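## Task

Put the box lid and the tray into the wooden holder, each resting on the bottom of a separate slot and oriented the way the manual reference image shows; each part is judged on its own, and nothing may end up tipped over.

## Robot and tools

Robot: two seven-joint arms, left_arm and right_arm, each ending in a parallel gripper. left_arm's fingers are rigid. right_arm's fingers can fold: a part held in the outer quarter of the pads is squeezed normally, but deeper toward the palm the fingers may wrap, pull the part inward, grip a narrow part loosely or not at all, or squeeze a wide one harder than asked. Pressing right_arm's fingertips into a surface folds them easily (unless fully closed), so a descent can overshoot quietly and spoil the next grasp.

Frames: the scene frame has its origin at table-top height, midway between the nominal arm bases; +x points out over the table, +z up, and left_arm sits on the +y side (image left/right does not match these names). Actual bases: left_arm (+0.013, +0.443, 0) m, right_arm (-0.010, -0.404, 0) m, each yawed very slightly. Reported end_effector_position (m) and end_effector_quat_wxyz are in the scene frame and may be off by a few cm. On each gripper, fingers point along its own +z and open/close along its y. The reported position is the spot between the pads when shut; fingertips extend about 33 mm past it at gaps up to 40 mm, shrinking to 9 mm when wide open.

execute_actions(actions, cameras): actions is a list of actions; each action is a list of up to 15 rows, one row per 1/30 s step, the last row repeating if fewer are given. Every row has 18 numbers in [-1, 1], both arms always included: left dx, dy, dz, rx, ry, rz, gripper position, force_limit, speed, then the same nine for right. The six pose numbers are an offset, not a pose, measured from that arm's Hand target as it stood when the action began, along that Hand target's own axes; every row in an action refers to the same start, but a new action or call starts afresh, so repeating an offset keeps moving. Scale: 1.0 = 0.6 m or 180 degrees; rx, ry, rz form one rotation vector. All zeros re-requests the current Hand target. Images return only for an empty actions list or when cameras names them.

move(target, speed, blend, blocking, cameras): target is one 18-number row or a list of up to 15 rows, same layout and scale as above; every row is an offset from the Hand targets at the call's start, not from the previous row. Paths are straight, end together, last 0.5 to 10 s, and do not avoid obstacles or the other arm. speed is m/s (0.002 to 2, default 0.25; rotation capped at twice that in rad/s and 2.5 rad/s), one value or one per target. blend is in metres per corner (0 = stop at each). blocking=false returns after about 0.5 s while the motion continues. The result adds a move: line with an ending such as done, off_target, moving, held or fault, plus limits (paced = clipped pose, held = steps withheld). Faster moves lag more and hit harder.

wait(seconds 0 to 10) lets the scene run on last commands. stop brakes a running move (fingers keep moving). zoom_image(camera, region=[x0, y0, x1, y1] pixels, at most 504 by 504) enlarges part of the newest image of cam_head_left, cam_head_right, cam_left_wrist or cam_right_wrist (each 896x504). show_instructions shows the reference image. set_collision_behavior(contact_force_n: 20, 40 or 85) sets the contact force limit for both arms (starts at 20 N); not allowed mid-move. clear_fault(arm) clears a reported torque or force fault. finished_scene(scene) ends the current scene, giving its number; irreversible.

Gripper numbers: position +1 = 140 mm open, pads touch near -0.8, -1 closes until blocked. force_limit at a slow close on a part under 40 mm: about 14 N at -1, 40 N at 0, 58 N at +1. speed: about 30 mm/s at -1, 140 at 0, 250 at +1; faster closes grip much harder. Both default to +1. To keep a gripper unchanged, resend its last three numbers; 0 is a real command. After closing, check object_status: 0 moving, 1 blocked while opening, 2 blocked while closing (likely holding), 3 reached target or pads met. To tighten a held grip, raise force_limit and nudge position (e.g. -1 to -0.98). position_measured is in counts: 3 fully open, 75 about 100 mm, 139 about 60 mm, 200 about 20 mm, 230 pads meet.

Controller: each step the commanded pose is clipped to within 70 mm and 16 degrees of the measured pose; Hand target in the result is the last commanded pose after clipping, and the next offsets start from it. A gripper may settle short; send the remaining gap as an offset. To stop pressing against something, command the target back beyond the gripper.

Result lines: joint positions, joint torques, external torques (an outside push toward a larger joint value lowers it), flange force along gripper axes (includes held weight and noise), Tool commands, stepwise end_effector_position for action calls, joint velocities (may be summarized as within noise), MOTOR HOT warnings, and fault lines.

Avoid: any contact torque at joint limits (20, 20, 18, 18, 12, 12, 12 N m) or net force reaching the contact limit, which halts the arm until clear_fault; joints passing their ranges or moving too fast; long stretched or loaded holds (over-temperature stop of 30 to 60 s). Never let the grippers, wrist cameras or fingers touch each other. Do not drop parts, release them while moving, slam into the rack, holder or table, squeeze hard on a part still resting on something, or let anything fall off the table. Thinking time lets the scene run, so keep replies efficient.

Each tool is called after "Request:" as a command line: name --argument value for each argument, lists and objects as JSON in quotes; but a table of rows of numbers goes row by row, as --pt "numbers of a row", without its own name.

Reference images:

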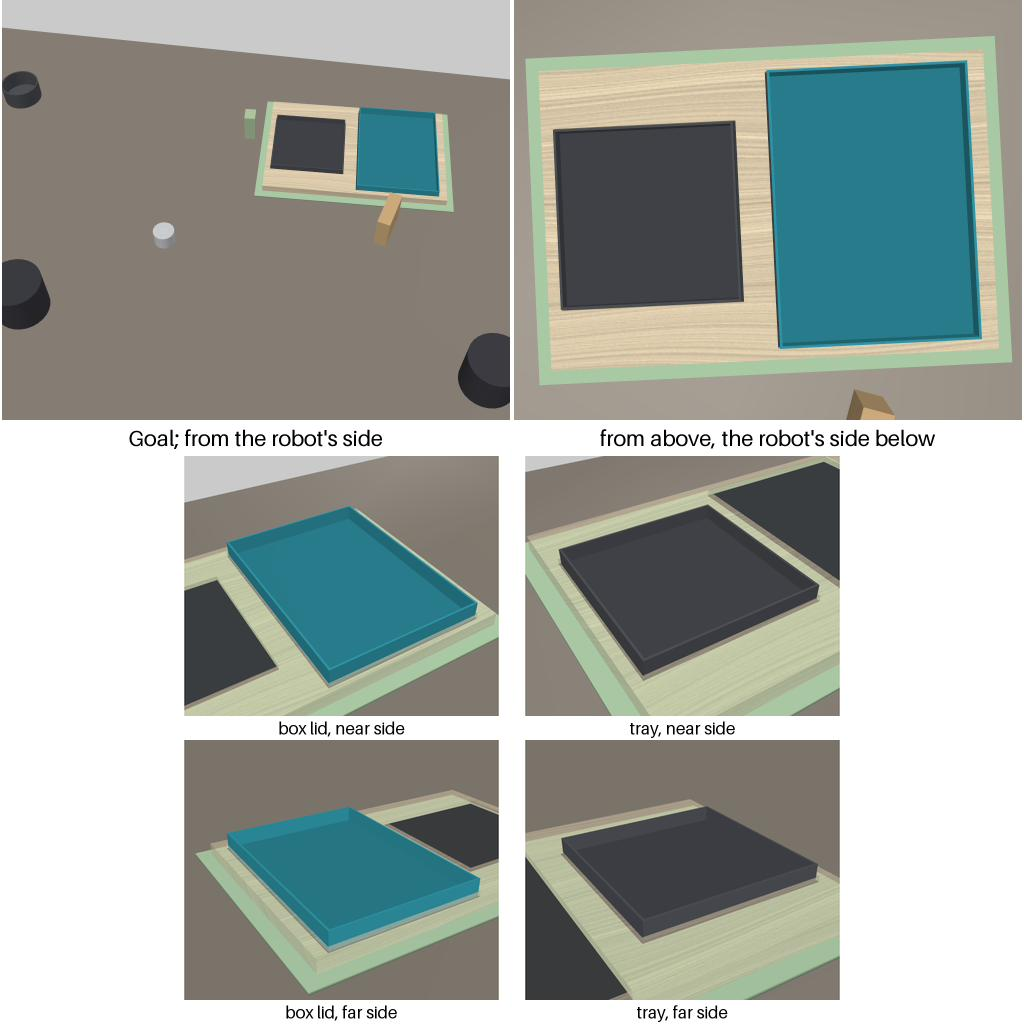

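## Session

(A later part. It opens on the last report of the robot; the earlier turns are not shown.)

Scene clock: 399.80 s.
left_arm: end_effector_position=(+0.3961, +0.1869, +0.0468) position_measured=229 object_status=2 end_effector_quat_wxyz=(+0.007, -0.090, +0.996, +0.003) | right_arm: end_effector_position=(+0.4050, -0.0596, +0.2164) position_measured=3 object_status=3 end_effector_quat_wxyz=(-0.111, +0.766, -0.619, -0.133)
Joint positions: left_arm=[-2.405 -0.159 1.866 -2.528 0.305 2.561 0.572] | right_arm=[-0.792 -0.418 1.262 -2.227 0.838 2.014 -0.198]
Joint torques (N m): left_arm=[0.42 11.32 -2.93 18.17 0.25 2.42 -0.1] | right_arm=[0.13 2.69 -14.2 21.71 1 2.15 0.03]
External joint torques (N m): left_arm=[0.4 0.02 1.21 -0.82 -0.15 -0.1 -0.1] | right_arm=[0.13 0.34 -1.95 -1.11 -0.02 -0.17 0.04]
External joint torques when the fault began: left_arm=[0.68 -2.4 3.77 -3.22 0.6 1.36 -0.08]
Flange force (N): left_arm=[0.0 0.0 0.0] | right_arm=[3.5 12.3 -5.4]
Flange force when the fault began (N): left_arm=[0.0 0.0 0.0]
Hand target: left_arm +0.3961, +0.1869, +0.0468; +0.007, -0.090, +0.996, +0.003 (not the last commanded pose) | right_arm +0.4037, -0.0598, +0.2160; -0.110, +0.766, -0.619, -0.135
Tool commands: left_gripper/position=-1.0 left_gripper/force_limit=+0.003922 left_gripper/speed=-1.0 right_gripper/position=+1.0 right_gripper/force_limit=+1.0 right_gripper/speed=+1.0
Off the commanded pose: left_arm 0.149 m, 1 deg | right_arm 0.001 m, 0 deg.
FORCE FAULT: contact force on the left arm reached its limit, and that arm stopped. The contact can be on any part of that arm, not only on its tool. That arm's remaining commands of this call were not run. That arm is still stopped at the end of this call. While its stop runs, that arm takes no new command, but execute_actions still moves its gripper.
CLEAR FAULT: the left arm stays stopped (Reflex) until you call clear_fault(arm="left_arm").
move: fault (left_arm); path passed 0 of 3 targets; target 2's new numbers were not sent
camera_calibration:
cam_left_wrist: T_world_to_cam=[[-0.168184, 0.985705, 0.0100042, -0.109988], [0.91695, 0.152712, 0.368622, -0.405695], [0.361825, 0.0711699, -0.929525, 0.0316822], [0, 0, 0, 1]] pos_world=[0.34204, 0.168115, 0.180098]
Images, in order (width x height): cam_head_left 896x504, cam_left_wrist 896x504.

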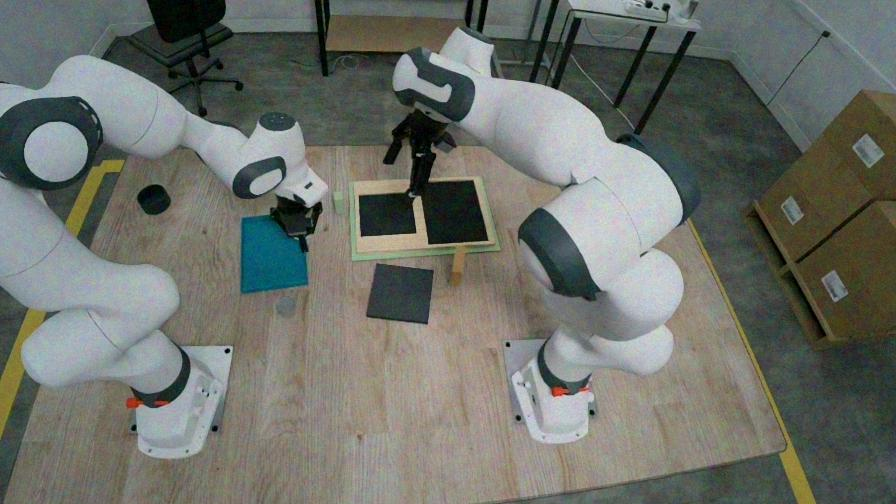

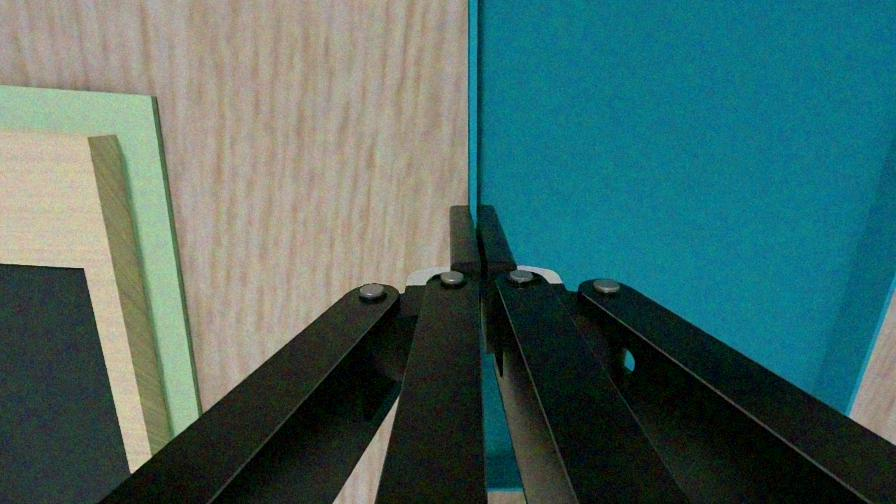

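Request:
execute_actions --actions '[[[0,0,0,0,0,0,-0.6,0,-1,0,0,0,0,0,0,1,1,1]]]'

Request:
clear_fault --arm "left_arm" --cameras '["cam_left_wrist"]'

Scene clock: 402.80 s.
left_arm: end_effector_position=(+0.3961, +0.1869, +0.0468) position_measured=205 object_status=0 end_effector_quat_wxyz=(+0.007, -0.090, +0.996, +0.003) | right_arm: end_effector_position=(+0.4050, -0.0596, +0.2164) position_measured=3 object_status=3 end_effector_quat_wxyz=(-0.111, +0.766, -0.619, -0.133)
Joint positions: left_arm=[-2.405 -0.159 1.866 -2.528 0.305 2.561 0.572] | right_arm=[-0.792 -0.418 1.262 -2.227 0.838 2.014 -0.198]
Joint torques (N m): left_arm=[0.45 11.59 -2.83 18.52 0.27 2.52 -0.07] | right_arm=[0.18 2.69 -14.17 21.71 1 2.16 0.02]
External joint torques (N m): left_arm=[0.44 0.32 1.32 -0.48 -0.13 -0.01 -0.07] | right_arm=[0.13 0.37 -2 -1.03 -0.01 -0.14 0.04]
Flange force (N): left_arm=[0.0 0.0 0.0] | right_arm=[3.4 12.2 -5.5]
Hand target: left_arm +0.3961, +0.1869, +0.0468; +0.007, -0.090, +0.996, +0.003 | right_arm +0.4037, -0.0598, +0.2160; -0.110, +0.766, -0.619, -0.135
Tool commands: left_gripper/position=-0.6 left_gripper/force_limit=+0.003922 left_gripper/speed=-1.0 right_gripper/position=+1.0 right_gripper/force_limit=+1.0 right_gripper/speed=+1.0
Off the commanded pose: right_arm 0.001 m, 0 deg.
FORCE FAULT, CONTINUED: the left arm was still stopped when this call began, by the force fault that an earlier result reported. That arm ran no command of this call; its gripper did. That arm is still stopped at the end of this call. While its stop runs, that arm takes no new command, but execute_actions still moves its gripper.
CLEAR FAULT: the left arm stays stopped (Reflex) until you call clear_fault(arm="left_arm").
Step readings (end_effector_position of left_arm | right_arm):
0: (+0.3961, +0.1869, +0.0468) | (+0.4050, -0.0596, +0.2164)
1: (+0.3961, +0.1869, +0.0468) | (+0.4050, -0.0596, +0.2164)
2: (+0.3961, +0.1869, +0.0468) | (+0.4050, -0.0596, +0.2164)
4: (+0.3961, +0.1869, +0.0468) | (+0.4050, -0.0596, +0.2164)
8: (+0.3961, +0.1869, +0.0468) | (+0.4050, -0.0596, +0.2164)
15: (+0.3961, +0.1869, +0.0468) | (+0.4050, -0.0596, +0.2164)

Scene clock: 402.83 s.
left_arm: end_effector_position=(+0.3961, +0.1869, +0.0468) position_measured=205 object_status=0 end_effector_quat_wxyz=(+0.007, -0.090, +0.996, +0.003) | right_arm: end_effector_position=(+0.4050, -0.0596, +0.2164) position_measured=3 object_status=3 end_effector_quat_wxyz=(-0.111, +0.766, -0.619, -0.133)
Joint positions: left_arm=[-2.405 -0.159 1.866 -2.528 0.305 2.561 0.572] | right_arm=[-0.792 -0.418 1.262 -2.227 0.838 2.014 -0.198]
Joint torques (N m): left_arm=[0.4 11.54 -2.91 18.48 0.29 2.52 -0.12] | right_arm=[0.2 2.72 -14.17 21.7 0.99 2.15 -0.03]
External joint torques (N m): left_arm=[0.45 0.21 1.3 -0.53 -0.11 -0.02 -0.12] | right_arm=[0.22 0.31 -1.95 -0.99 -0.02 -0.15 -0.02]
Flange force (N): left_arm=[0.0 0.0 0.0] | right_arm=[3.4 12.6 -5.6]
Hand target: left_arm +0.3961, +0.1869, +0.0468; +0.007, -0.090, +0.996, +0.003 | right_arm +0.4037, -0.0598, +0.2160; -0.110, +0.766, -0.619, -0.135
Tool commands: left_gripper/position=-0.6 left_gripper/force_limit=+0.003922 left_gripper/speed=-1.0 right_gripper/position=+1.0 right_gripper/force_limit=+1.0 right_gripper/speed=+1.0
Off the commanded pose: right_arm 0.001 m, 0 deg.
FORCE FAULT, CONTINUED: the left arm's stop, for the force fault that an earlier result reported, is over. The call counts as one of the actions that you can send in this scene. That arm's target is now where it stood when the stop ended, not its last command. That arm accepts commands again.
CLEAR FAULT: your call cleared the left arm's force fault. If the contact force or a joint's load stays at its limit, that arm stops again.
camera_calibration:
cam_left_wrist: T_world_to_cam=[[-0.168184, 0.985705, 0.0100042, -0.109988], [0.91695, 0.152712, 0.368622, -0.405695], [0.361825, 0.0711699, -0.929525, 0.0316822], [0, 0, 0, 1]] pos_world=[0.34204, 0.168115, 0.180098]
Images, in order (width x height): cam_left_wrist 896x504.

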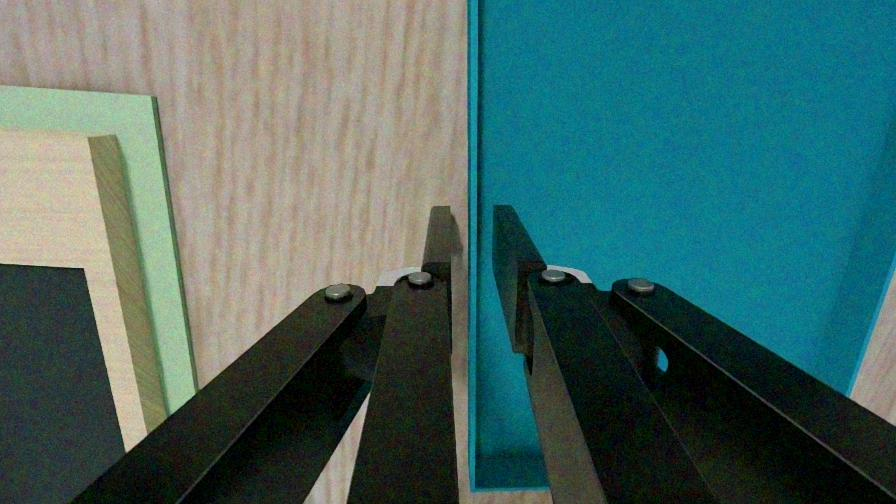

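Request:
move --pt "0 0 -0.25 0 0 0 -0.6 0 -1 0 0 0 0 0 0 1 1 1" --pt "0 0.37 -0.42 0 0 0 -0.6 0 -1 -0.316 -0.0207 0.2852 0.0871 0.0871 0.494 -0.25 0 0" --speed '[0.2,0.3]' --blend '[0.02,0]' --cameras '["cam_right_wrist","cam_head_left"]'

Scene clock: 434.33 s.
left_arm: end_effector_position=(+0.3535, +0.4029, +0.2986) position_measured=205 object_status=3 end_effector_quat_wxyz=(+0.007, -0.094, +0.996, +0.002) | right_arm: end_effector_position=(+0.3666, +0.1754, +0.1213) position_measured=160 object_status=0 end_effector_quat_wxyz=(+0.001, -0.109, +0.994, +0.002)
Joint positions: left_arm=[-2.834 0.747 2.825 -2.51 -0.215 1.797 1.473] | right_arm=[-1.201 -1.186 1.695 -1.505 1.18 1.665 1.793]
Joint torques (N m): left_arm=[-0.02 6.93 6.97 24.04 1.07 2.26 0.11] | right_arm=[-1.13 40.82 -30.73 9.29 0.83 2.39 0.28]
External joint torques (N m): left_arm=[-0.01 1.14 1.99 -0.08 0.27 -0.23 0.11] | right_arm=[-1.14 -0.72 -2.01 -0.54 -0.02 -0.07 0.28]
Flange force (N): left_arm=[4.9 4.7 -1.6] | right_arm=[-0.7 -0.9 -1.3]
Hand target: left_arm +0.3527, +0.4034, +0.2998; +0.007, -0.090, +0.996, +0.003 | right_arm +0.3665, +0.1743, +0.1202; +0.000, -0.106, +0.994, +0.001
Off the commanded pose: left_arm 0.002 m, 1 deg | right_arm 0.001 m, 0 deg.
joint sent to its limit (left arm) — joint 1 (waist), lower limit. The joint targets still meet the commanded pose.
move: done; limits=paced
camera_calibration:
cam_right_wrist: T_world_to_cam=[[-0.218147, 0.975402, 0.0316831, -0.0911287], [0.926409, 0.196762, 0.321015, -0.405547], [0.306885, 0.0993799, -0.946544, 0.127627], [0, 0, 0, 1]] pos_world=[0.316656, 0.156, 0.253878]
Images, in order (width x height): cam_head_left 896x504, cam_right_wrist 896x504.

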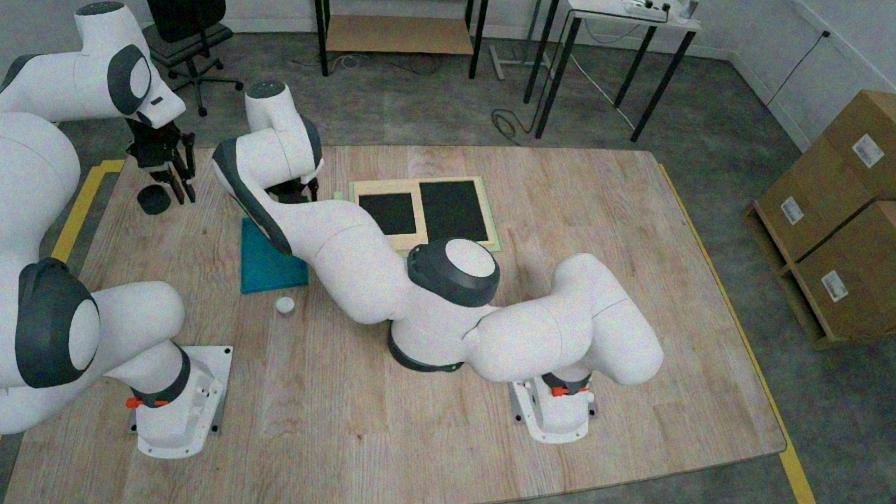

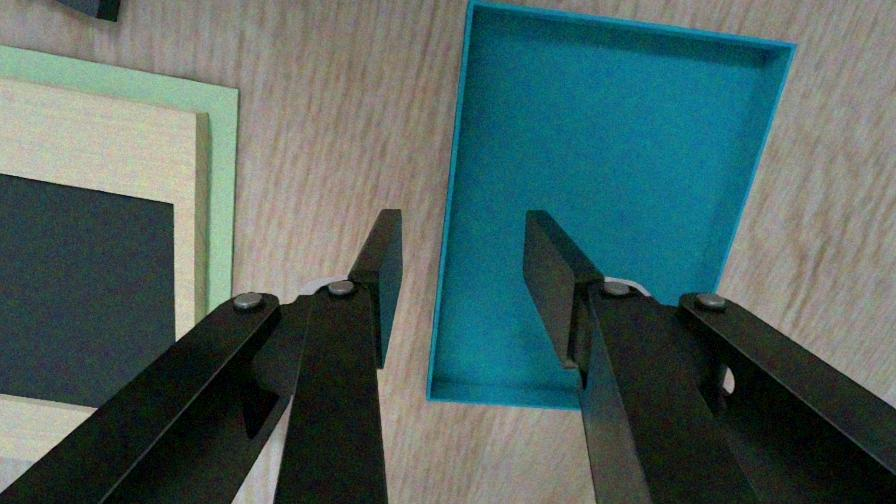

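Request:
move --pt "0 0 0 0 0 0 -0.6 0 -1 -0.0217 -0.0067 0.1 0 0 0.0322 -0.25 0 0" --pt "0 0 0 0 0 0 -0.6 0 -1 -0.0217 -0.0067 0.132 0 0 0.0322 -0.25 0 0" --speed '[0.15,0.03]' --cameras '["cam_right_wrist"]'

Scene clock: 460.77 s.
left_arm: end_effector_position=(+0.3535, +0.4029, +0.2986) position_measured=205 object_status=3 end_effector_quat_wxyz=(+0.007, -0.094, +0.996, +0.002) | right_arm: end_effector_position=(+0.3790, +0.1734, +0.0426) position_measured=160 object_status=3 end_effector_quat_wxyz=(+0.000, -0.059, +0.998, +0.000)
Joint positions: left_arm=[-2.834 0.747 2.825 -2.51 -0.215 1.797 1.473] | right_arm=[-1.244 -1.286 1.777 -1.509 1.269 1.75 1.863]
Joint velocities: left_arm=[within noise] | right_arm=[-0.001 0.001 -0.001 0.001 0.003 0.004 0]
Joint torques (N m): left_arm=[0.05 6.94 7 24 1.07 2.25 0.13] | right_arm=[-1.17 42.08 -31.2 6.96 1.16 2.75 0.21]
External joint torques (N m): left_arm=[0 1.15 1.96 -0.05 0.27 -0.23 0.13] | right_arm=[-0.97 -1.27 -1.68 -1.23 0.33 0.29 0.21]
Flange force (N): left_arm=[4.8 4.7 -1.6] | right_arm=[1.2 -3.0 0.5]
Hand target: left_arm +0.3527, +0.4034, +0.2998; +0.007, -0.090, +0.996, +0.003 | right_arm +0.3802, +0.1732, +0.0410; +0.000, -0.055, +0.998, +0.001
Off the commanded pose: left_arm 0.002 m, 1 deg | right_arm 0.002 m, 0 deg.
joint sent to its limit (left arm) — joint 1 (waist), lower limit. The joint targets still meet the commanded pose.
move: done
camera_calibration:
cam_right_wrist: T_world_to_cam=[[-0.119262, 0.992492, 0.0271234, -0.124258], [0.942465, 0.104573, 0.317529, -0.381365], [0.312308, 0.063432, -0.947861, 0.0538088], [0, 0, 0, 1]] pos_world=[0.327799, 0.159792, 0.175468]
Images, in order (width x height): cam_right_wrist 896x504.

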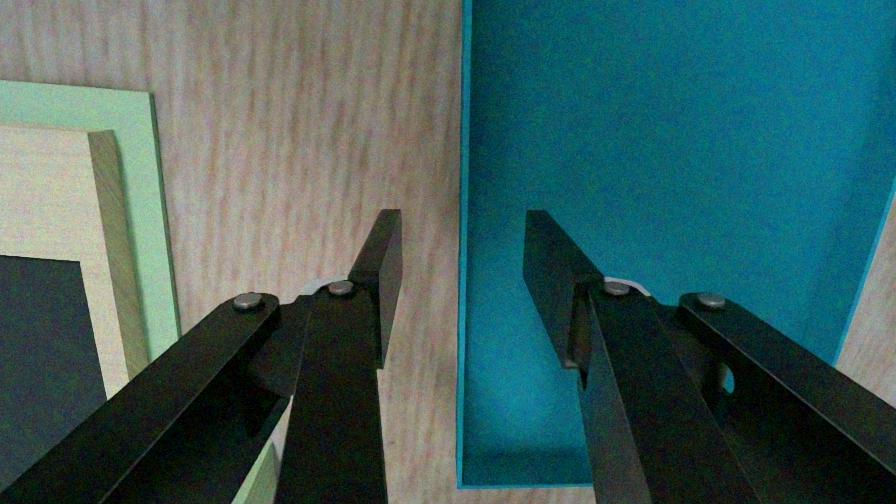

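Request:
move --pt "0 0 0 0 0 0 -0.6 0 -1 0 0 0.0067 0 0 0 -0.25 0 0" --pt "0 0 0 0 0 0 -0.6 0 -1 0 0 0.0067 0 0 0 -1 0 -1" --speed '[0.03,0.03]'

Request:
wait --seconds 0.6 --cameras '["cam_right_wrist"]'

Scene clock: 468.93 s.
left_arm: end_effector_position=(+0.3535, +0.4029, +0.2986) position_measured=205 object_status=3 end_effector_quat_wxyz=(+0.007, -0.094, +0.996, +0.002) | right_arm: end_effector_position=(+0.3793, +0.1738, +0.0388) position_measured=230 object_status=0 end_effector_quat_wxyz=(+0.000, -0.058, +0.998, +0.000)
Joint positions: left_arm=[-2.834 0.747 2.825 -2.51 -0.215 1.797 1.473] | right_arm=[-1.245 -1.289 1.783 -1.51 1.272 1.757 1.863]
Joint torques (N m): left_arm=[0.13 6.94 6.97 24.05 1.07 2.25 0.18] | right_arm=[-1.38 40.81 -29.77 6.75 1.04 3.11 0.21]
External joint torques (N m): left_arm=[0.09 1.16 1.95 0.01 0.27 -0.23 0.18] | right_arm=[-0.91 -2.49 -0.25 -1.26 0.21 0.64 0.21]
Flange force (N): left_arm=[4.7 4.8 -1.8] | right_arm=[0.4 -2.0 3.9]
Hand target: left_arm +0.3527, +0.4034, +0.2998; +0.007, -0.090, +0.996, +0.003 | right_arm +0.3802, +0.1732, +0.0370; +0.000, -0.055, +0.998, +0.001
Off the commanded pose: left_arm 0.002 m, 1 deg | right_arm 0.002 m, 0 deg.
joint sent to its limit (left arm) — joint 1 (waist), lower limit. The joint targets still meet the commanded pose.
move: done

Scene clock: 469.53 s.
left_arm: end_effector_position=(+0.3535, +0.4029, +0.2986) position_measured=205 object_status=3 end_effector_quat_wxyz=(+0.007, -0.094, +0.996, +0.002) | right_arm: end_effector_position=(+0.3793, +0.1738, +0.0388) position_measured=230 object_status=3 end_effector_quat_wxyz=(+0.000, -0.058, +0.998, +0.000)
Joint positions: left_arm=[-2.834 0.747 2.825 -2.51 -0.215 1.797 1.473] | right_arm=[-1.245 -1.289 1.783 -1.51 1.272 1.757 1.863]
Joint torques (N m): left_arm=[0.05 6.92 6.98 23.99 1.08 2.29 0.11] | right_arm=[-1.33 40.78 -29.76 6.69 1.04 3.12 0.18]
External joint torques (N m): left_arm=[0.05 1.06 1.97 -0.13 0.29 -0.2 0.11] | right_arm=[-1.12 -2.54 -0.31 -1.45 0.2 0.66 0.18]
Flange force (N): left_arm=[4.6 4.7 -1.4] | right_arm=[0.3 -2.4 3.9]
Hand target: left_arm +0.3527, +0.4034, +0.2998; +0.007, -0.090, +0.996, +0.003 | right_arm +0.3802, +0.1732, +0.0370; +0.000, -0.055, +0.998, +0.001
Tool commands: left_gripper/position=-0.6 left_gripper/force_limit=+0.0 left_gripper/speed=-1.0 right_gripper/position=-1.0 right_gripper/force_limit=+0.0 right_gripper/speed=-1.0
Off the commanded pose: left_arm 0.002 m, 1 deg | right_arm 0.002 m, 0 deg.
wait: 0.60 s; at rest by 0.17 s
camera_calibration:
cam_right_wrist: T_world_to_cam=[[-0.118725, 0.992537, 0.0278402, -0.124744], [0.942226, 0.103774, 0.318499, -0.380215], [0.313233, 0.0640457, -0.947514, 0.0496026], [0, 0, 0, 1]] pos_world=[0.327901, 0.160093, 0.17157]
Images, in order (width x height): cam_right_wrist 896x504.

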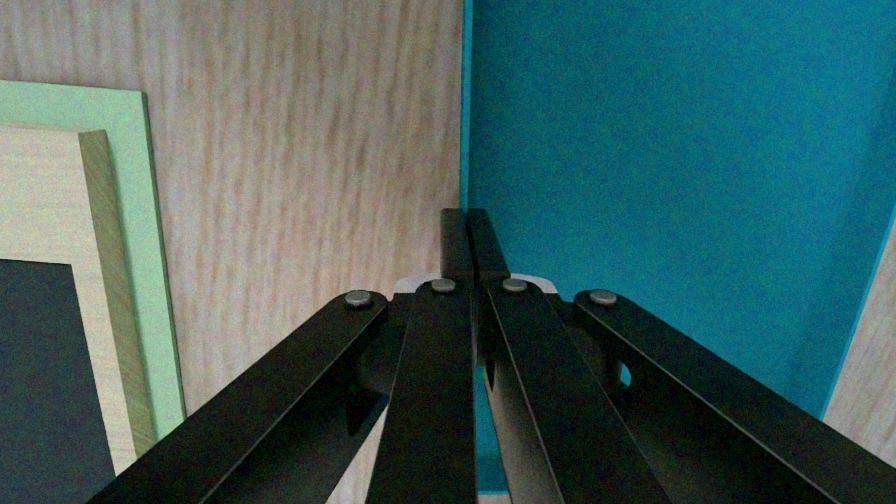

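Request:
zoom_image --camera "cam_right_wrist" --region '[400, 160, 540, 320]'

Scaled by 3.150 from the camera's 896x504 image, which has a finer 1280x720 frame.

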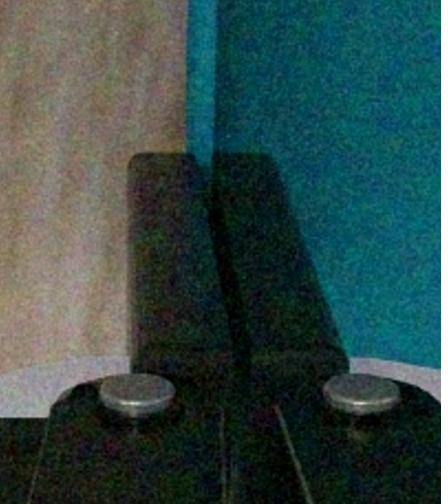

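Request:
move --target '[0,0,0,0,0,0,-0.6,0,-1,0,0,-0.0333,0,0,0,-0.98,0.3,-1]' --speed 0.04 --cameras '["cam_right_wrist"]'

Scene clock: 480.77 s.
left_arm: end_effector_position=(+0.3535, +0.4029, +0.2986) position_measured=205 object_status=3 end_effector_quat_wxyz=(+0.007, -0.094, +0.996, +0.002) | right_arm: end_effector_position=(+0.3808, +0.1729, +0.0552) position_measured=230 object_status=3 end_effector_quat_wxyz=(+0.000, -0.057, +0.998, +0.001)
Joint positions: left_arm=[-2.834 0.747 2.825 -2.51 -0.215 1.797 1.473] | right_arm=[-1.243 -1.273 1.761 -1.507 1.26 1.735 1.864]
Joint velocities: left_arm=[within noise] | right_arm=[0 0 0 0 -0.001 -0.004 0.001]
Joint torques (N m): left_arm=[-0.01 6.95 6.93 24.03 1.05 2.28 0.15] | right_arm=[0.06 42.77 -32.24 8.02 0.57 2.42 0.28]
External joint torques (N m): left_arm=[0.01 1.07 1.95 -0.16 0.25 -0.22 0.15] | right_arm=[0.26 -0.29 -2.81 -0.31 -0.26 -0.04 0.28]
Flange force (N): left_arm=[4.7 4.7 -1.3] | right_arm=[3.0 -2.3 -3.3]
Hand target: left_arm +0.3527, +0.4034, +0.2998; +0.007, -0.090, +0.996, +0.003 | right_arm +0.3801, +0.1732, +0.0570; +0.000, -0.055, +0.998, +0.001
Off the commanded pose: left_arm 0.002 m, 1 deg | right_arm 0.002 m, 0 deg.
joint sent to its limit (left arm) — joint 1 (waist), lower limit. The joint targets still meet the commanded pose.
move: done
camera_calibration:
cam_right_wrist: T_world_to_cam=[[-0.116516, 0.992746, 0.0296602, -0.125231], [0.942462, 0.101094, 0.318662, -0.386444], [0.313352, 0.0650828, -0.947404, 0.064506], [0, 0, 0, 1]] pos_world=[0.329404, 0.159192, 0.187973]
Images, in order (width x height): cam_right_wrist 896x504.

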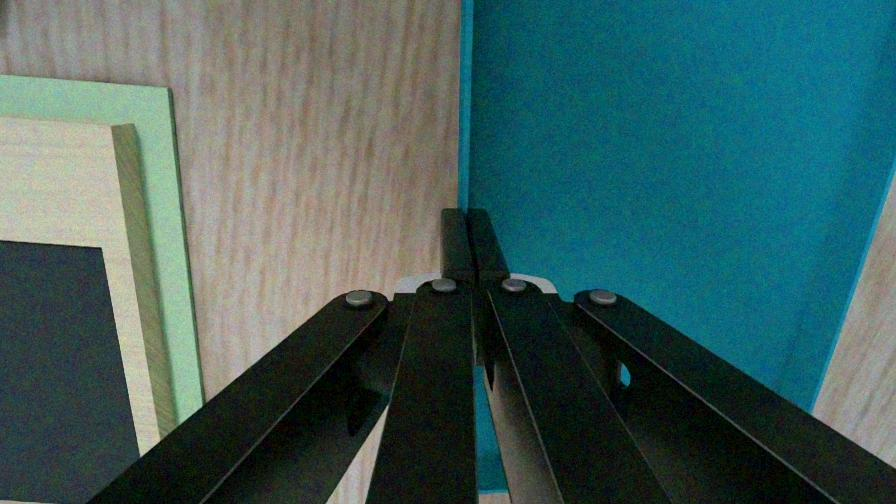

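Request:
move --target '[0,0,0,0,0,0,-0.6,0,-1,0,0,-0.1,0,0,0,-0.98,0.3,-1]' --speed 0.06 --cameras '["cam_right_wrist","cam_head_right"]'

Scene clock: 487.30 s.
left_arm: end_effector_position=(+0.3535, +0.4029, +0.2986) position_measured=205 object_status=3 end_effector_quat_wxyz=(+0.007, -0.094, +0.996, +0.002) | right_arm: end_effector_position=(+0.3802, +0.1735, +0.1154) position_measured=230 object_status=3 end_effector_quat_wxyz=(+0.000, -0.058, +0.998, +0.001)
Joint positions: left_arm=[-2.834 0.747 2.825 -2.51 -0.215 1.797 1.473] | right_arm=[-1.24 -1.213 1.692 -1.474 1.205 1.651 1.882]
Joint velocities: left_arm=[within noise] | right_arm=[0.001 0.001 -0.002 -0.001 0.001 -0.004 0.003]
Joint torques (N m): left_arm=[0.05 6.87 6.98 24.01 1.07 2.26 0.16] | right_arm=[-0.45 42.29 -31.59 8.83 0.59 2.47 0.34]
External joint torques (N m): left_arm=[0.11 1.01 2.05 -0.13 0.29 -0.23 0.16] | right_arm=[-0.33 -0.21 -2.77 -0.29 -0.26 0 0.34]
Flange force (N): left_arm=[4.5 5.0 -1.5] | right_arm=[1.8 -1.9 -2.8]
Hand target: left_arm +0.3527, +0.4034, +0.2998; +0.007, -0.090, +0.996, +0.003 | right_arm +0.3801, +0.1732, +0.1170; +0.000, -0.055, +0.998, +0.001
Off the commanded pose: left_arm 0.002 m, 1 deg | right_arm 0.002 m, 0 deg.
joint sent to its limit (left arm) — joint 1 (waist), lower limit. The joint targets still meet the commanded pose.
move: done
camera_calibration:
cam_right_wrist: T_world_to_cam=[[-0.118149, 0.992537, 0.0301815, -0.126935], [0.942399, 0.102498, 0.318401, -0.405322], [0.312931, 0.0660616, -0.947476, 0.121678], [0, 0, 0, 1]] pos_world=[0.328901, 0.159494, 0.248173]
Images, in order (width x height): cam_head_right 896x504, cam_right_wrist 896x504.

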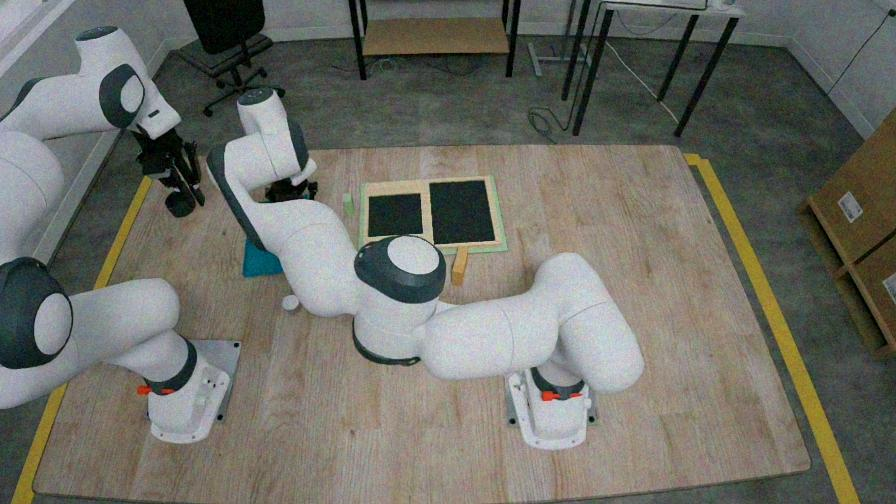

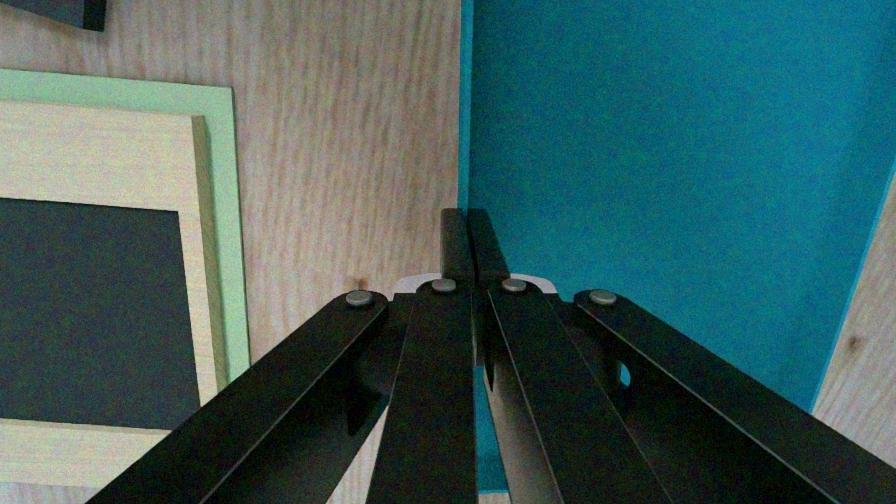

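Request:
move --pt "0 0 0 0 0 0 -0.6 0 -1 0 0 -0.0883 0 0 0 -0.98 0.3 -1" --pt "0 0 0 0 0 0 -0.6 0 -1 -0.0962 -0.8273 -0.0883 0 0 0.025 -0.98 0.3 -1" --speed '[0.1,0.22]' --blend '[0.03,0]' --cameras '["cam_right_wrist","cam_head_left","cam_head_right"]'

Scene clock: 502.43 s.
left_arm: end_effector_position=(+0.3535, +0.4029, +0.2986) position_measured=205 object_status=3 end_effector_quat_wxyz=(+0.007, -0.094, +0.996, +0.002) | right_arm: end_effector_position=(+0.4917, -0.3143, +0.1693) position_measured=230 object_status=3 end_effector_quat_wxyz=(+0.000, -0.011, +1.000, +0.001)
Joint positions: left_arm=[-2.834 0.747 2.825 -2.51 -0.215 1.797 1.473] | right_arm=[-1.417 -0.901 1.406 -2.196 0.931 1.831 1.071]
Joint velocities: left_arm=[within noise] | right_arm=[0 0 -0.001 0 0.001 -0.001 -0.006]
Joint torques (N m): left_arm=[0.07 6.95 6.91 24.06 1.04 2.26 0.14] | right_arm=[0.13 18 -26.12 15.5 0.57 2.89 -0.19]
External joint torques (N m): left_arm=[0.05 1.08 1.89 -0.06 0.24 -0.23 0.14] | right_arm=[0.28 0.39 -1.83 -0.15 -0.18 0.4 -0.19]
Flange force (N): left_arm=[4.5 4.6 -1.5] | right_arm=[5.9 -1.0 -3.3]
Hand target: left_arm +0.3527, +0.4034, +0.2998; +0.007, -0.090, +0.996, +0.003 | right_arm +0.4923, -0.3139, +0.1695; +0.000, -0.016, +1.000, +0.001
Off the commanded pose: left_arm 0.002 m, 1 deg | right_arm 0.001 m, 1 deg.
joint sent to its limit (left arm) — joint 1 (waist), lower limit. The joint targets still meet the commanded pose.
move: done; blend cut to 0.0265 m at target 1
camera_calibration:
cam_right_wrist: T_world_to_cam=[[-0.0236382, 0.999263, 0.0302434, 0.324327], [0.948152, 0.012818, 0.317559, -0.508457], [0.316938, 0.0361818, -0.947756, 0.158812], [0, 0, 0, 1]] pos_world=[0.439427, -0.323317, 0.302172]
Images, in order (width x height): cam_head_left 896x504, cam_head_right 896x504, cam_right_wrist 896x504.

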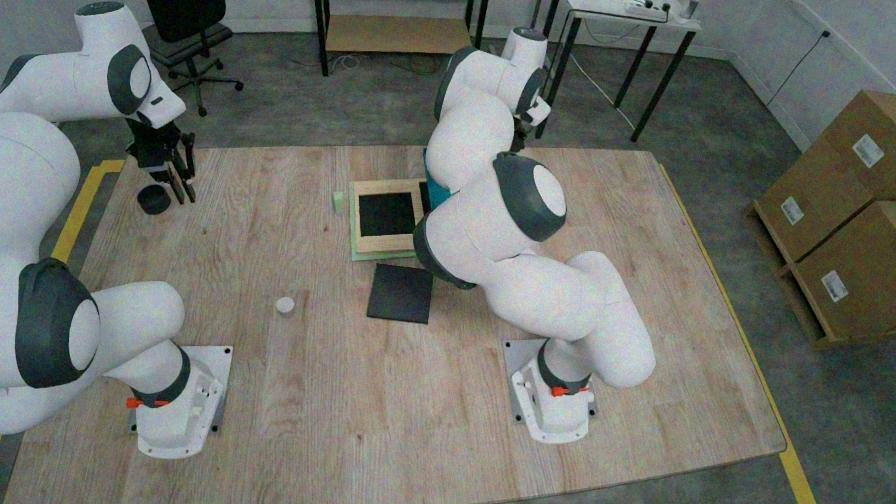

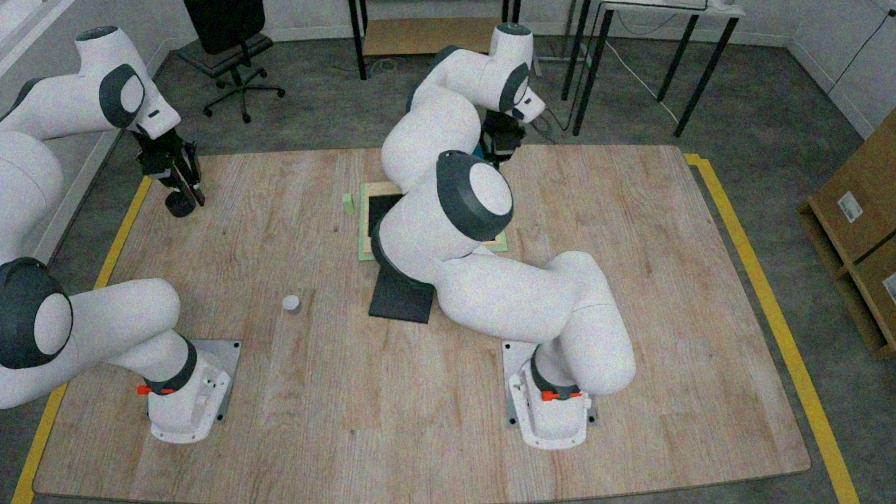

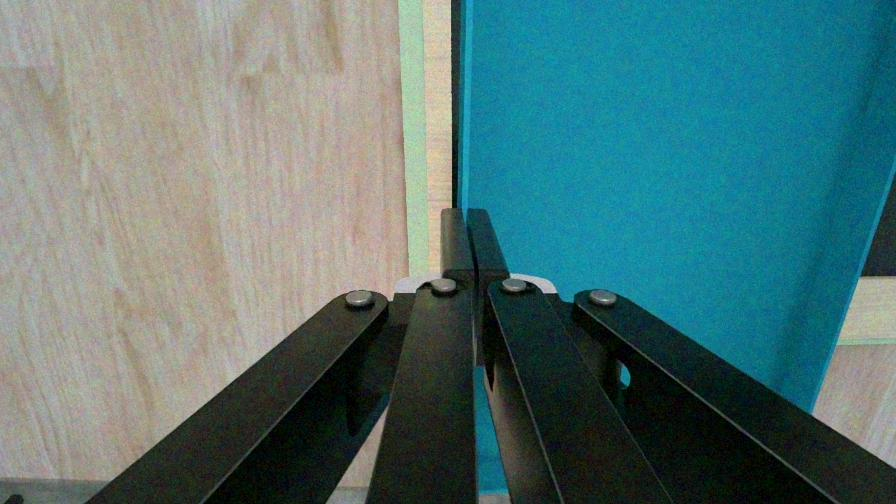

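Request:
move --target '[0,0,0,0,0,0,-0.6,0,-1,0,0,0.158,0,0,0,-0.98,0.3,-1]' --speed 0.12 --cameras '["cam_right_wrist","cam_head_left","cam_head_right"]'

Request:
zoom_image --camera "cam_right_wrist" --region '[340, 0, 580, 240]'

Request:
zoom_image --camera "cam_head_left" --region '[340, 160, 460, 270]'

Scene clock: 516.67 s.
left_arm: end_effector_position=(+0.3535, +0.4029, +0.2986) position_measured=205 object_status=3 end_effector_quat_wxyz=(+0.007, -0.094, +0.996, +0.002) | right_arm: end_effector_position=(+0.4908, -0.3140, +0.0746) position_measured=230 object_status=3 end_effector_quat_wxyz=(-0.002, -0.013, +1.000, +0.000)
Joint positions: left_arm=[-2.834 0.747 2.825 -2.51 -0.215 1.797 1.473] | right_arm=[-1.505 -0.929 1.629 -2.263 1.074 2 1.012]
Joint velocities: left_arm=[within noise] | right_arm=[-0.001 0 0.002 -0.001 0.002 0.004 -0.006]
Joint torques (N m): left_arm=[0.07 6.95 6.97 24.01 1.08 2.26 0.13] | right_arm=[-1.02 20.88 -26.47 13.02 1.06 2.8 -0.26]
External joint torques (N m): left_arm=[0.03 1.11 1.93 -0.07 0.29 -0.22 0.13] | right_arm=[-1 -0.02 -1.88 -0.33 0.35 0.31 -0.26]
Flange force (N): left_arm=[4.6 4.7 -1.5] | right_arm=[1.4 -2.6 -2.1]
Hand target: left_arm +0.3527, +0.4034, +0.2998; +0.007, -0.090, +0.996, +0.003 | right_arm +0.4923, -0.3138, +0.0747; +0.000, -0.016, +1.000, +0.001
Off the commanded pose: left_arm 0.002 m, 1 deg | right_arm 0.002 m, 0 deg.
joint sent to its limit (left arm) — joint 1 (waist), lower limit. The joint targets still meet the commanded pose.
move: done
camera_calibration:
cam_right_wrist: T_world_to_cam=[[-0.0281897, 0.99924, 0.0269127, 0.329353], [0.949044, 0.0183001, 0.314611, -0.475979], [0.31388, 0.0344101, -0.948839, 0.0703799], [0, 0, 0, 1]] pos_world=[0.438919, -0.322814, 0.207664]
Images, in order (width x height): cam_head_left 896x504, cam_head_right 896x504, cam_right_wrist 896x504.

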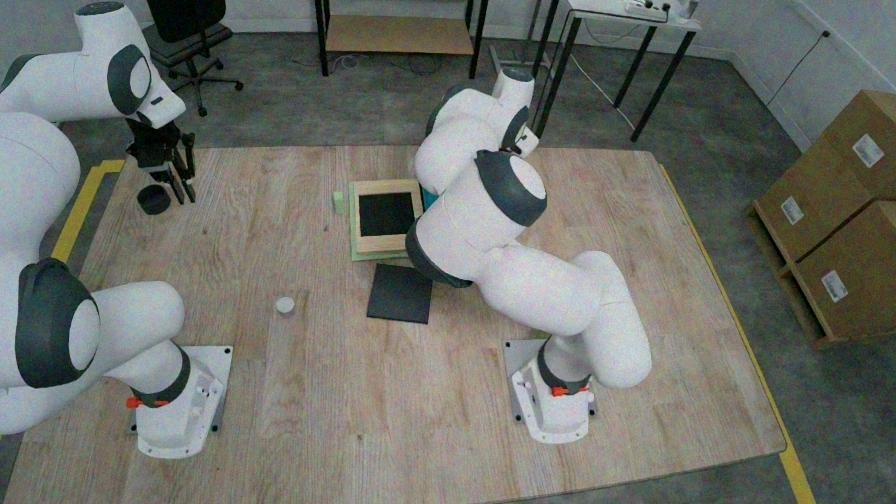

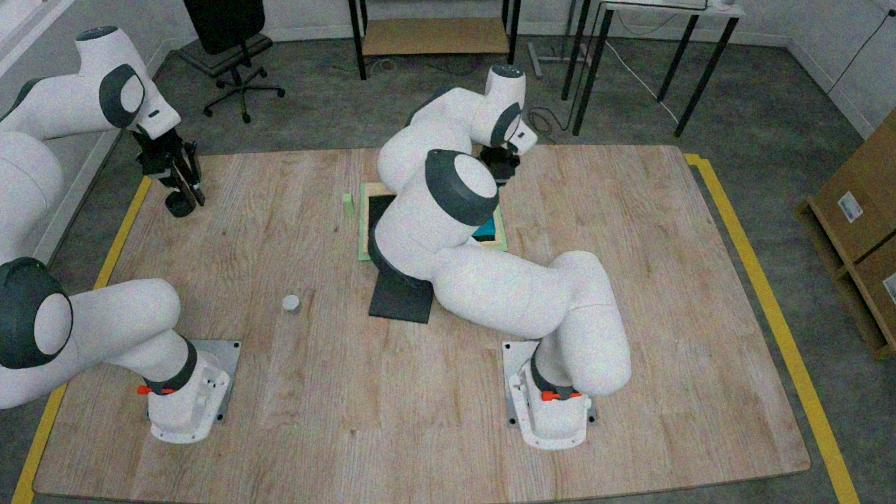

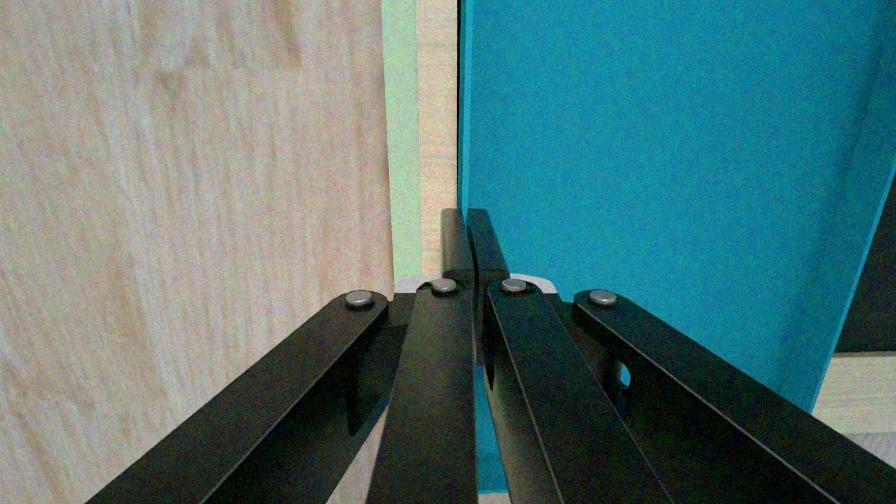

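Scaled by 2.100 from the camera's 896x504 image, which has a finer 1280x720 frame.

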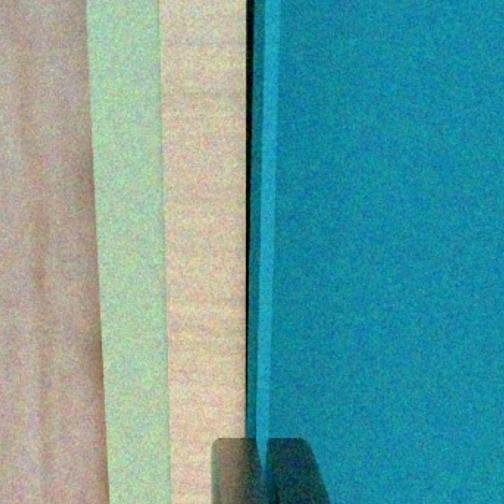

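Scaled by 4.200 from the camera's 896x504 image, which has a finer 1280x720 frame.

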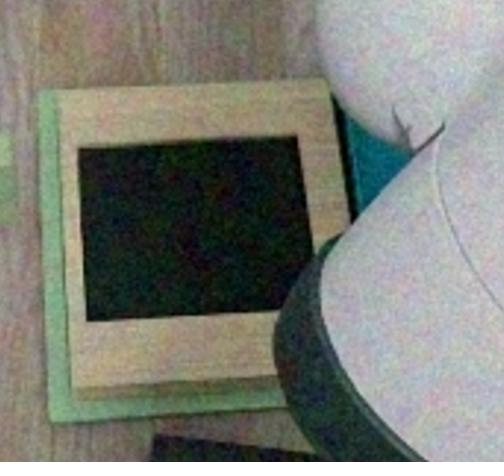

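Request:
zoom_image --camera "cam_head_right" --region '[460, 190, 520, 260]'

Scaled by 7.200 from the camera's 896x504 image, which has a finer 1280x720 frame.

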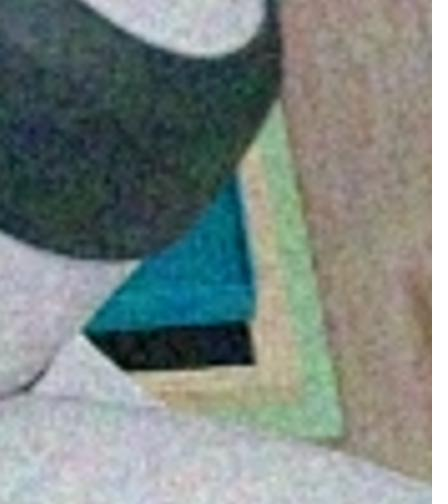

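Request:
move --target '[0,0,0,0,0,0,-0.6,0,-1,0,0.0017,0.0283,0,0,-0.0056,-0.98,0.3,-1]' --speed 0.06 --cameras '["cam_right_wrist","cam_head_right"]'

Request:
zoom_image --camera "cam_right_wrist" --region '[400, 0, 520, 240]'

Request:
zoom_image --camera "cam_head_right" --region '[470, 205, 510, 255]'

Scene clock: 533.33 s.
left_arm: end_effector_position=(+0.3535, +0.4029, +0.2986) position_measured=205 object_status=3 end_effector_quat_wxyz=(+0.007, -0.094, +0.996, +0.002) | right_arm: end_effector_position=(+0.4915, -0.3123, +0.0581) position_measured=230 object_status=3 end_effector_quat_wxyz=(-0.001, -0.023, +1.000, +0.000)
Joint positions: left_arm=[-2.834 0.747 2.825 -2.51 -0.215 1.797 1.473] | right_arm=[-1.527 -0.929 1.675 -2.266 1.098 2.033 0.986]
Joint velocities: left_arm=[within noise] | right_arm=[0.001 -0.001 0 0 -0.001 0.004 -0.005]
Joint torques (N m): left_arm=[0.01 6.91 6.93 23.98 1.07 2.26 0.2] | right_arm=[-1.04 21.58 -26.29 12.15 1.02 2.85 -0.3]
External joint torques (N m): left_arm=[0 1.11 1.93 -0.12 0.27 -0.23 0.2] | right_arm=[-1.05 -0.07 -1.87 -0.78 0.33 0.36 -0.3]
Flange force (N): left_arm=[4.8 4.8 -1.4] | right_arm=[2.7 -2.9 -1.9]
Hand target: left_arm +0.3527, +0.4034, +0.2998; +0.007, -0.090, +0.996, +0.003 | right_arm +0.4923, -0.3127, +0.0577; +0.000, -0.025, +1.000, +0.001
Off the commanded pose: left_arm 0.002 m, 1 deg | right_arm 0.001 m, 0 deg.
joint sent to its limit (left arm) — joint 1 (waist), lower limit. The joint targets still meet the commanded pose.
move: done
camera_calibration:
cam_right_wrist: T_world_to_cam=[[-0.0471434, 0.998503, 0.0277221, 0.33714], [0.94811, 0.0359936, 0.315899, -0.465641], [0.314428, 0.0411762, -0.948388, 0.056219], [0, 0, 0, 1]] pos_world=[0.439696, -0.32219, 0.191067]
Images, in order (width x height): cam_head_right 896x504, cam_right_wrist 896x504.

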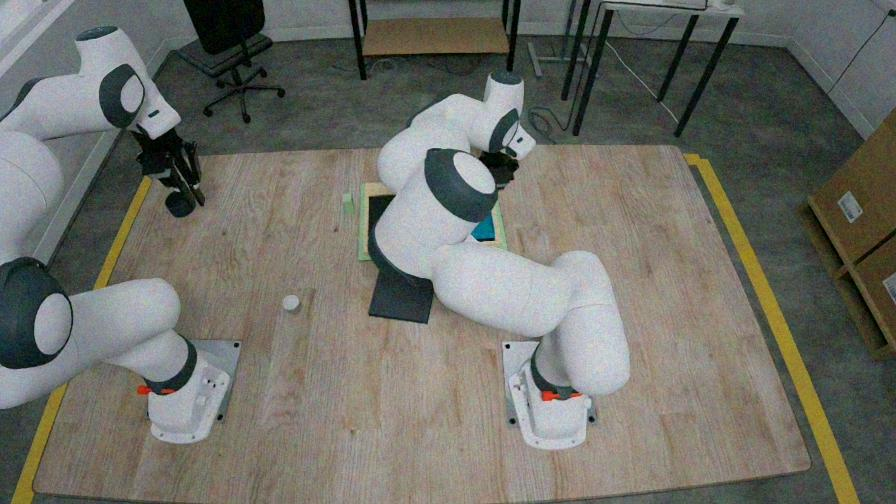

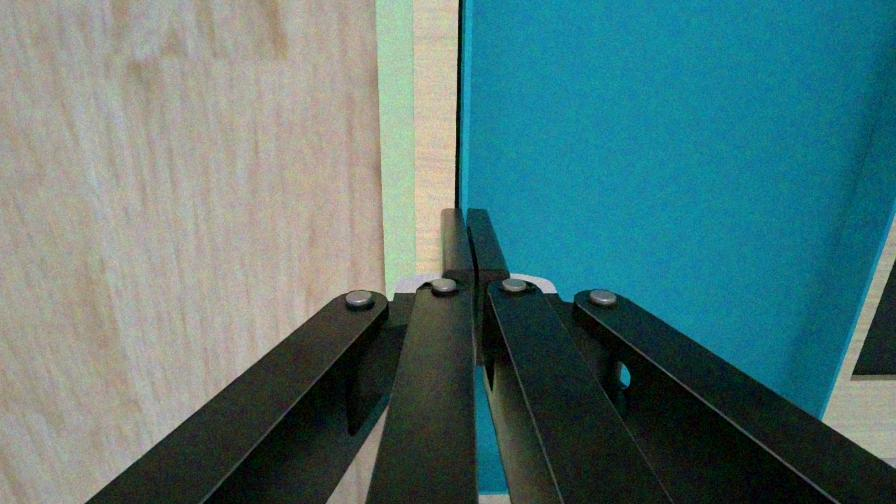

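Scaled by 2.100 from the camera's 896x504 image, which has a finer 1280x720 frame.

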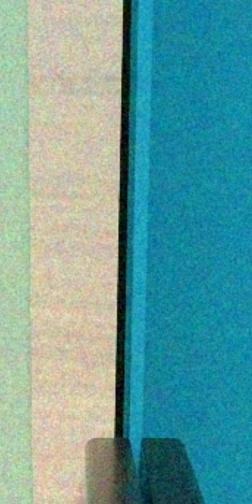

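Scaled by 10.080 from the camera's 896x504 image, which has a finer 1280x720 frame.

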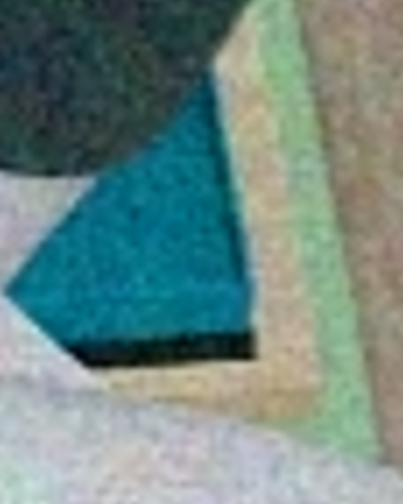

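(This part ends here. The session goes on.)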